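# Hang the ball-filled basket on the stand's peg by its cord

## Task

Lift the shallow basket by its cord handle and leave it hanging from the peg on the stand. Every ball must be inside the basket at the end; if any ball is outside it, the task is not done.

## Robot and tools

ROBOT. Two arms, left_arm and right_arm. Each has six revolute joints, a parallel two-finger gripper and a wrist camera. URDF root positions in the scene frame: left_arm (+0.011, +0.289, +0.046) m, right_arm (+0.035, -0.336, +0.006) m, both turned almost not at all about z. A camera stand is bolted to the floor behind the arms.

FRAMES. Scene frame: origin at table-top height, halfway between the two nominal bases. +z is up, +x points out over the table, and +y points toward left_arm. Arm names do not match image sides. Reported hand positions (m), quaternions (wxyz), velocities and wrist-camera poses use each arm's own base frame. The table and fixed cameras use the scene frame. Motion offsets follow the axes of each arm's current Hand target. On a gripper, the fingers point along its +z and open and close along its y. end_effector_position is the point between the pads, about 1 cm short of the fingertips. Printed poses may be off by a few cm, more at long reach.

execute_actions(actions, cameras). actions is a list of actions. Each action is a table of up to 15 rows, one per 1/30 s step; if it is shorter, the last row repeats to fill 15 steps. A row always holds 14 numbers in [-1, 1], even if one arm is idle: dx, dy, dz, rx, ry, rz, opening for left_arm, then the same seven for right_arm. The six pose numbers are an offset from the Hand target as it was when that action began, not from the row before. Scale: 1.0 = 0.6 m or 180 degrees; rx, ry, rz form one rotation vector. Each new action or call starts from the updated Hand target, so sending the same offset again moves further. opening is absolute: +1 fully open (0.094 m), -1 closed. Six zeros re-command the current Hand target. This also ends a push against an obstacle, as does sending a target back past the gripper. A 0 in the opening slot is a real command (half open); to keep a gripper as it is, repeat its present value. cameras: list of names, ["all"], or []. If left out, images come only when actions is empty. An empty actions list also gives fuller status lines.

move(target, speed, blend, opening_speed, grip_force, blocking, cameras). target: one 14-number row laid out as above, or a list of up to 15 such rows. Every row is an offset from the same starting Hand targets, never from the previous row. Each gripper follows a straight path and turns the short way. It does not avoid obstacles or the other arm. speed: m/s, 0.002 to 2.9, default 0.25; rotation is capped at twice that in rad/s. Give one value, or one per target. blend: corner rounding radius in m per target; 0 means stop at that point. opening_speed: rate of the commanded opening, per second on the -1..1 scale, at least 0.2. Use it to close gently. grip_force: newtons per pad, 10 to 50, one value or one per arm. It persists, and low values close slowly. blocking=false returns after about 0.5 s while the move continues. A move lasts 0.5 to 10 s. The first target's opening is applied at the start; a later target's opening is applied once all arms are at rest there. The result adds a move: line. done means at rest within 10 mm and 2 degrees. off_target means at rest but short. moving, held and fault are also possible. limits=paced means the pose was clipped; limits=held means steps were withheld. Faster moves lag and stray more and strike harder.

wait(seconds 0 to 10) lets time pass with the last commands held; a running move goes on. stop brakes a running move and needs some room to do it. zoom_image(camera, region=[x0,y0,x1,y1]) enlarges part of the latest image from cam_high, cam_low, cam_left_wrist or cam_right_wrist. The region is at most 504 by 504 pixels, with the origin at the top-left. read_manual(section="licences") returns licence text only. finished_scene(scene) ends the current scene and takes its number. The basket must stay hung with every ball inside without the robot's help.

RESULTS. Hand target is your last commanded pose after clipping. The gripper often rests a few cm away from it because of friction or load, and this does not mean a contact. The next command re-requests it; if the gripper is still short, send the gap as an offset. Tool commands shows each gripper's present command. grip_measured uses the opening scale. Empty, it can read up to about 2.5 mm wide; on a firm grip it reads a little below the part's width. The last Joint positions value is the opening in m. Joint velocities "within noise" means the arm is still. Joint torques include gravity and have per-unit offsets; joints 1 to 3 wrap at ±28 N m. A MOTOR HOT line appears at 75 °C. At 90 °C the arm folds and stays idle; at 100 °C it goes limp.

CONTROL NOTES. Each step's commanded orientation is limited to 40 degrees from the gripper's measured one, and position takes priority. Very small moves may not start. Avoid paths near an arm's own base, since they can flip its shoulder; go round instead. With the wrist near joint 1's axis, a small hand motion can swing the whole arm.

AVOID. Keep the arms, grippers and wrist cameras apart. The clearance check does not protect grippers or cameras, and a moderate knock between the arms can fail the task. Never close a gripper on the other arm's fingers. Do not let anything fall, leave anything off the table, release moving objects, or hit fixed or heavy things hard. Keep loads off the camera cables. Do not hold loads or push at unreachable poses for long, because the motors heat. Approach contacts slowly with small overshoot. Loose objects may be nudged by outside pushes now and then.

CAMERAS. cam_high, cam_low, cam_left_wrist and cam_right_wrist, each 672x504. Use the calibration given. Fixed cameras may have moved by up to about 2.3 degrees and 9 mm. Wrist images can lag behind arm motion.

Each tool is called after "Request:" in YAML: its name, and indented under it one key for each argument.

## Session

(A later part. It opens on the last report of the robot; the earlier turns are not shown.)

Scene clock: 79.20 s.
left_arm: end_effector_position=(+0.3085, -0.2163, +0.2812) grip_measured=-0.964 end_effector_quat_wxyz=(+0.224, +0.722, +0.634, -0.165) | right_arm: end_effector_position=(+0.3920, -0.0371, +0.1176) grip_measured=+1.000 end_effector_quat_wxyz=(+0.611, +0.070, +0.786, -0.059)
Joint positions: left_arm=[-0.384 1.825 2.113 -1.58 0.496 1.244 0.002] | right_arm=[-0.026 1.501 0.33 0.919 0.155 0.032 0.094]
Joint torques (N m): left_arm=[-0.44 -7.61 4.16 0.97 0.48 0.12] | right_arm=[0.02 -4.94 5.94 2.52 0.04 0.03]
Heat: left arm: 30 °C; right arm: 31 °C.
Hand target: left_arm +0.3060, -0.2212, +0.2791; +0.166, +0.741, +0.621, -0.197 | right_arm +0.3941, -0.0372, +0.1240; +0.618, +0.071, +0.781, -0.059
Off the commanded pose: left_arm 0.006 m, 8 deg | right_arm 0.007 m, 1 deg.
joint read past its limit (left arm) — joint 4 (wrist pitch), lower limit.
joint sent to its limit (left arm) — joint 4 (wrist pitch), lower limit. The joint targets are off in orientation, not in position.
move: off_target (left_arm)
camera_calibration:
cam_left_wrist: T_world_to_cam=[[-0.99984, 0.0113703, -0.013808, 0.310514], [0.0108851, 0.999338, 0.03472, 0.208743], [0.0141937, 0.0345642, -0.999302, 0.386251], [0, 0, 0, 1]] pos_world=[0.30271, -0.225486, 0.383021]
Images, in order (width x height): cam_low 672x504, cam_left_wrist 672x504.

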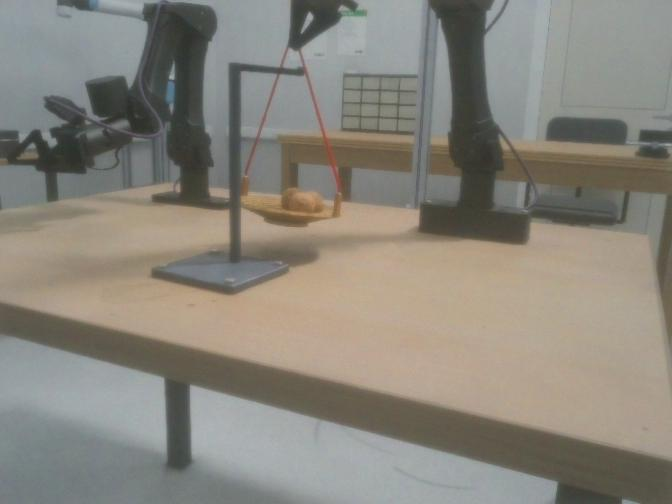

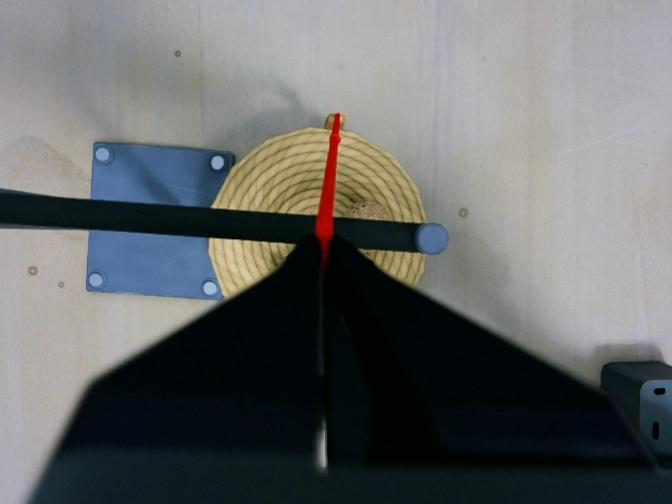

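Request:
move:
  target: [0.0155,0.0006,0.034,0,0,0,-1,0,0,0,0,0,0,1]
  speed: 0.025
  cameras: ["cam_low","cam_left_wrist"]

Request:
zoom_image:
  camera: "cam_low"
  region: [200, 10, 400, 210]

Scene clock: 82.07 s.
left_arm: end_effector_position=(+0.3087, -0.2184, +0.2590) grip_measured=-0.964 end_effector_quat_wxyz=(+0.194, +0.730, +0.631, -0.175) | right_arm: end_effector_position=(+0.3920, -0.0371, +0.1176) grip_measured=+1.000 end_effector_quat_wxyz=(+0.611, +0.070, +0.786, -0.059)
Joint positions: left_arm=[-0.393 1.859 2.078 -1.58 0.489 1.27 0.002] | right_arm=[-0.026 1.501 0.33 0.919 0.155 0.032 0.094]
Joint torques (N m): left_arm=[-0.46 -8.01 4.21 0.85 0.48 0.12] | right_arm=[0.02 -4.94 5.93 2.52 0.04 0.04]
Heat: left arm: 30 °C; right arm: 31 °C.
Hand target: left_arm +0.3060, -0.2234, +0.2567; +0.166, +0.740, +0.621, -0.197 | right_arm +0.3941, -0.0372, +0.1240; +0.618, +0.071, +0.781, -0.059
Off the commanded pose: left_arm 0.006 m, 4 deg | right_arm 0.007 m, 1 deg.
joint read past its limit (left arm) — joint 4 (wrist pitch), lower limit.
joint sent to its limit (left arm) — joint 4 (wrist pitch), lower limit. The joint targets are off in orientation, not in position.
move: off_target (left_arm)
camera_calibration:
cam_left_wrist: T_world_to_cam=[[-0.998608, 0.0397256, 0.0346843, 0.303716], [0.0419811, 0.996875, 0.0669227, 0.19318], [-0.0319173, 0.0682856, -0.997155, 0.385116], [0, 0, 0, 1]] pos_world=[0.307476, -0.230939, 0.360558]
Images, in order (width x height): cam_low 672x504, cam_left_wrist 672x504.

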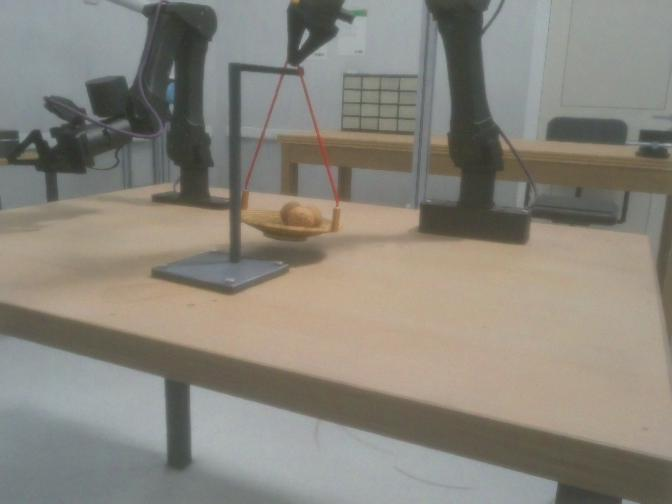

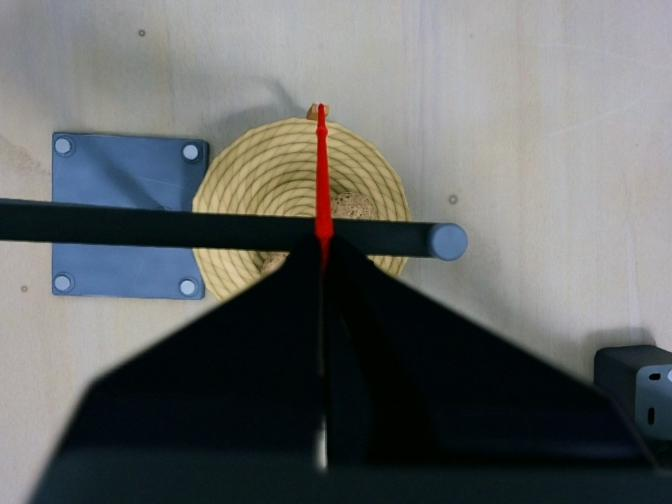

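Scaled by 2.520 from the camera's 672x504 image, which has a finer 960x720 frame.

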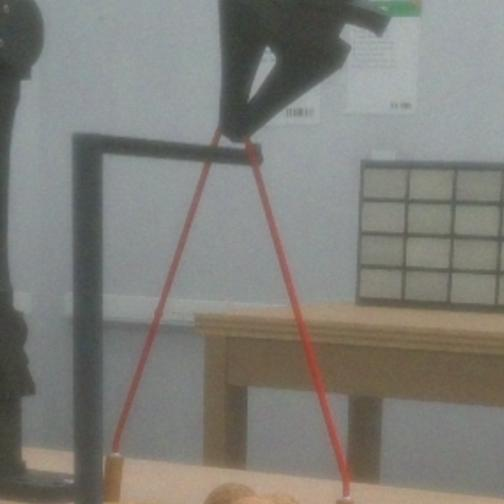

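Request:
move:
  target: [0.008,0,0.017,0,0,0,-1,0,0,0,0,0,0,1]
  speed: 0.02
  cameras: ["cam_low","cam_left_wrist"]

Request:
zoom_image:
  camera: "cam_low"
  region: [200, 10, 400, 210]

Scene clock: 83.90 s.
left_arm: end_effector_position=(+0.3085, -0.2192, +0.2521) grip_measured=-0.964 end_effector_quat_wxyz=(+0.185, +0.734, +0.628, -0.178) | right_arm: end_effector_position=(+0.3920, -0.0371, +0.1176) grip_measured=+1.000 end_effector_quat_wxyz=(+0.611, +0.070, +0.786, -0.059)
Joint positions: left_arm=[-0.395 1.871 2.068 -1.58 0.488 1.284 0.002] | right_arm=[-0.026 1.501 0.33 0.919 0.155 0.032 0.094]
Joint torques (N m): left_arm=[-0.53 -7.57 3.84 0.81 0.45 0.11] | right_arm=[0.01 -4.96 5.93 2.53 0.04 0.03]
Heat: left arm: 29 °C; right arm: 31 °C.
Hand target: left_arm +0.3059, -0.2242, +0.2455; +0.166, +0.740, +0.621, -0.197 | right_arm +0.3941, -0.0372, +0.1240; +0.618, +0.071, +0.781, -0.059
Off the commanded pose: left_arm 0.009 m, 3 deg | right_arm 0.007 m, 1 deg.
joint read past its limit (left arm) — joint 4 (wrist pitch), lower limit.
joint sent to its limit (left arm) — joint 4 (wrist pitch), lower limit. The joint targets still meet the commanded pose.
move: off_target (left_arm)
camera_calibration:
cam_left_wrist: T_world_to_cam=[[-0.997424, 0.0532504, 0.0480522, 0.303072], [0.0567805, 0.995538, 0.0753662, 0.187423], [-0.0438245, 0.0779005, -0.995997, 0.383794], [0, 0, 0, 1]] pos_world=[0.308469, -0.232623, 0.353569]
Images, in order (width x height): cam_low 672x504, cam_left_wrist 672x504.

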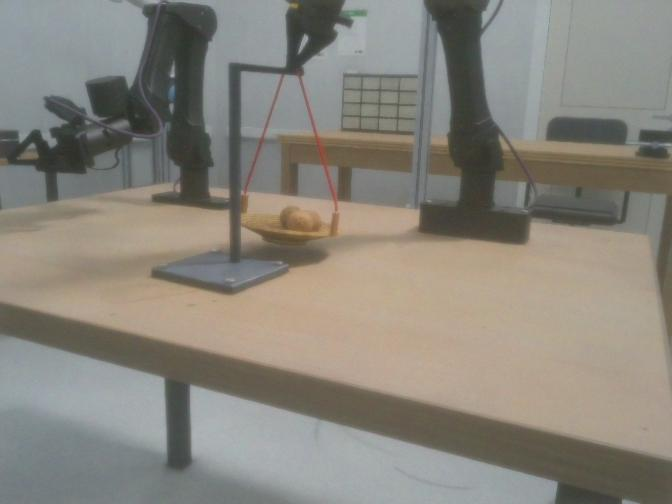

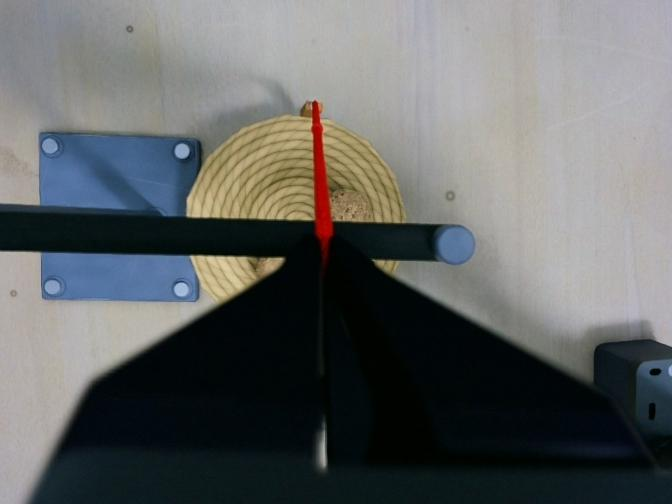

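Scaled by 2.520 from the camera's 672x504 image, which has a finer 960x720 frame.

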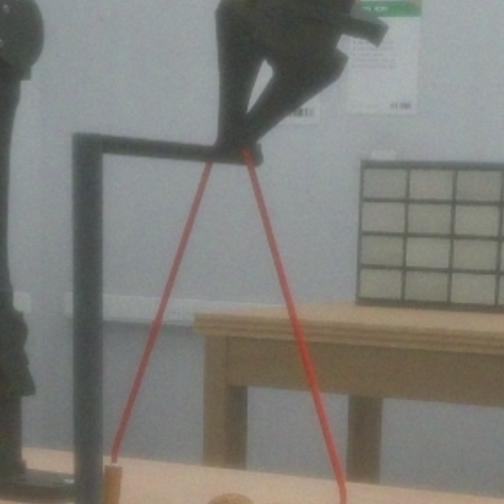

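Request:
move:
  target: [0,0,0,0,0,0,-0.6,0,0,0,0,0,0,1]
  opening_speed: 0.2
  cameras: ["cam_high","cam_low","cam_left_wrist"]

Request:
zoom_image:
  camera: "cam_low"
  region: [200, 10, 400, 260]

Scene clock: 86.23 s.
left_arm: end_effector_position=(+0.3084, -0.2194, +0.2522) grip_measured=-0.603 end_effector_quat_wxyz=(+0.186, +0.734, +0.628, -0.178) | right_arm: end_effector_position=(+0.3920, -0.0371, +0.1176) grip_measured=+1.000 end_effector_quat_wxyz=(+0.611, +0.070, +0.786, -0.059)
Joint positions: left_arm=[-0.395 1.871 2.068 -1.581 0.489 1.284 0.019] | right_arm=[-0.026 1.501 0.33 0.919 0.155 0.032 0.094]
Joint torques (N m): left_arm=[-0.53 -7.57 3.81 0.82 0.46 0.12] | right_arm=[0.01 -4.94 5.94 2.53 0.04 0.03]
Heat: left arm: 29 °C; right arm: 31 °C.
Hand target: left_arm +0.3058, -0.2242, +0.2455; +0.166, +0.740, +0.621, -0.198 | right_arm +0.3941, -0.0372, +0.1240; +0.618, +0.071, +0.781, -0.059
Off the commanded pose: left_arm 0.009 m, 3 deg | right_arm 0.007 m, 1 deg.
joint read past its limit (left arm) — joint 4 (wrist pitch), lower limit.
joint sent to its limit (left arm) — joint 4 (wrist pitch), lower limit. The joint targets still meet the commanded pose.
move: off_target (left_arm)
camera_calibration:
cam_left_wrist: T_world_to_cam=[[-0.997355, 0.0541652, 0.0484679, 0.303017], [0.0576832, 0.995559, 0.0743986, 0.18759], [-0.0442228, 0.0769976, -0.99605, 0.383828], [0, 0, 0, 1]] pos_world=[0.308368, -0.232723, 0.353669]
Images, in order (width x height): cam_high 672x504, cam_low 672x504, cam_left_wrist 672x504.

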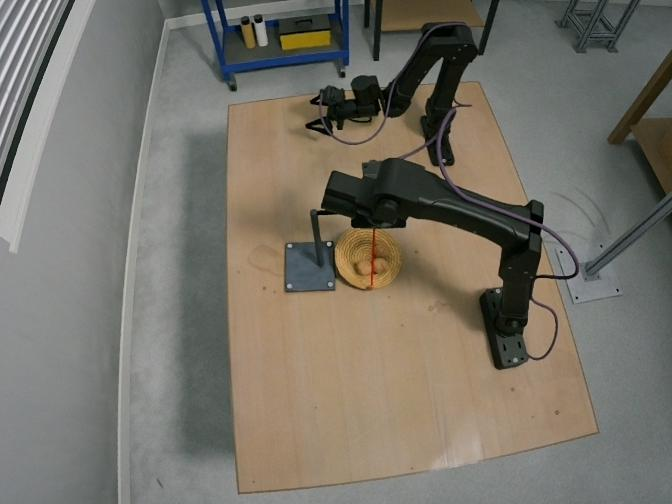

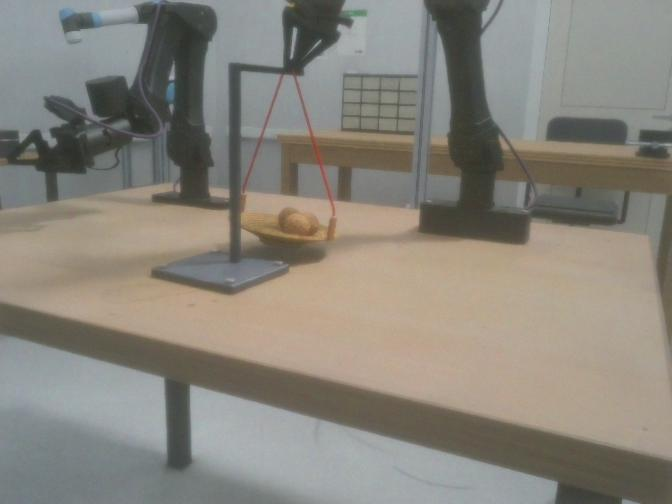

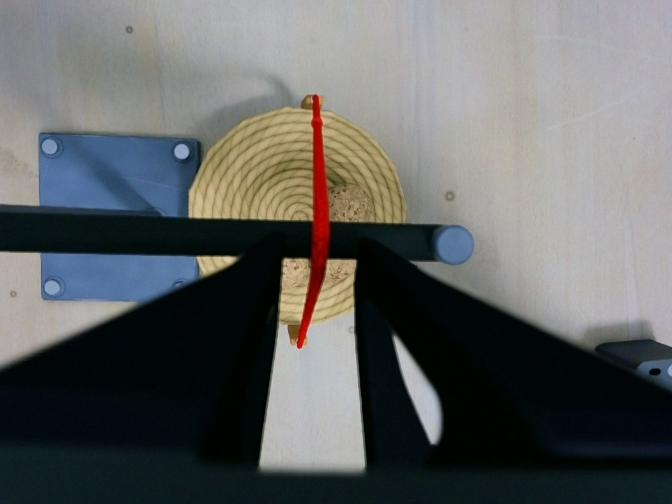

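Scaled by 2.016 from the camera's 672x504 image, which has a finer 960x720 frame.

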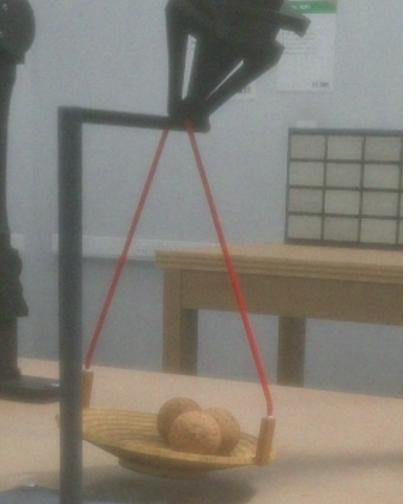

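Request:
move:
  target: [0,0,-0.2,0,0,0,-0.4,0,0,0,0,0,0,1]
  speed: 0.06
  cameras: ["cam_high","cam_low"]

Request:
zoom_image:
  camera: "cam_low"
  region: [200, 10, 400, 260]

Scene clock: 88.80 s.
left_arm: end_effector_position=(+0.3198, -0.1639, +0.3317) grip_measured=-0.403 end_effector_quat_wxyz=(+0.309, +0.683, +0.650, -0.127) | right_arm: end_effector_position=(+0.3920, -0.0371, +0.1176) grip_measured=+1.000 end_effector_quat_wxyz=(+0.611, +0.070, +0.786, -0.059)
Joint positions: left_arm=[-0.209 1.716 2.144 -1.581 0.554 1.291 0.028] | right_arm=[-0.026 1.501 0.33 0.919 0.155 0.032 0.094]
Joint torques (N m): left_arm=[0.44 -8.53 6.54 1.22 0.51 0.11] | right_arm=[0.01 -4.94 5.93 2.52 0.04 0.04]
Heat: left arm: 29 °C; right arm: 31 °C.
Hand target: left_arm +0.3162, -0.1653, +0.3495; +0.166, +0.740, +0.621, -0.198 | right_arm +0.3941, -0.0372, +0.1240; +0.618, +0.071, +0.781, -0.059
Off the commanded pose: left_arm 0.018 m, 20 deg | right_arm 0.007 m, 1 deg.
joint read past its limit (left arm) — joint 4 (wrist pitch), lower limit.
joint sent to its limit (left arm) — joint 4 (wrist pitch), lower limit. The joint targets are off in orientation, not in position.
move: off_target (left_arm)
Images, in order (width x height): cam_high 672x504, cam_low 672x504.

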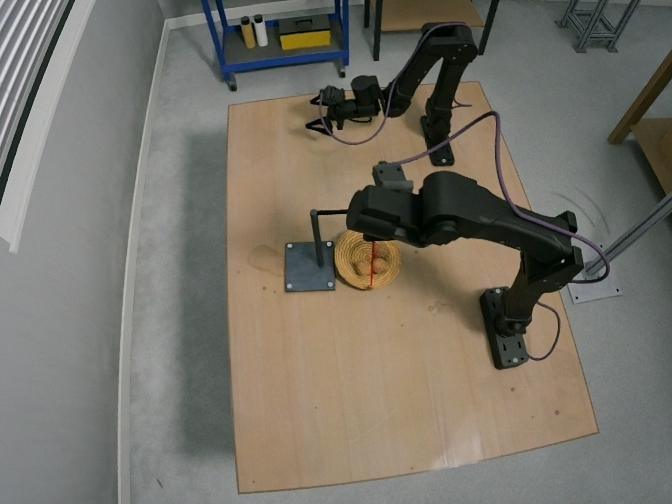

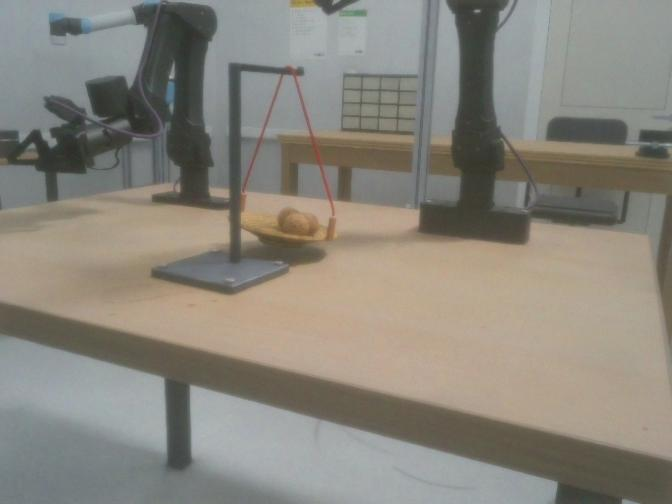

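Scaled by 2.016 from the camera's 672x504 image, which has a finer 960x720 frame.

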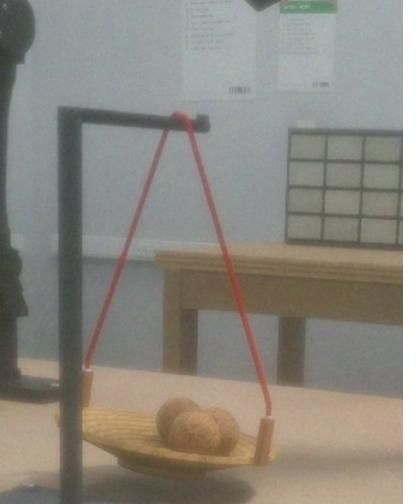

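Hung and clear.

Request:
finished_scene:
  scene: 2

The scene is finished: the task was done.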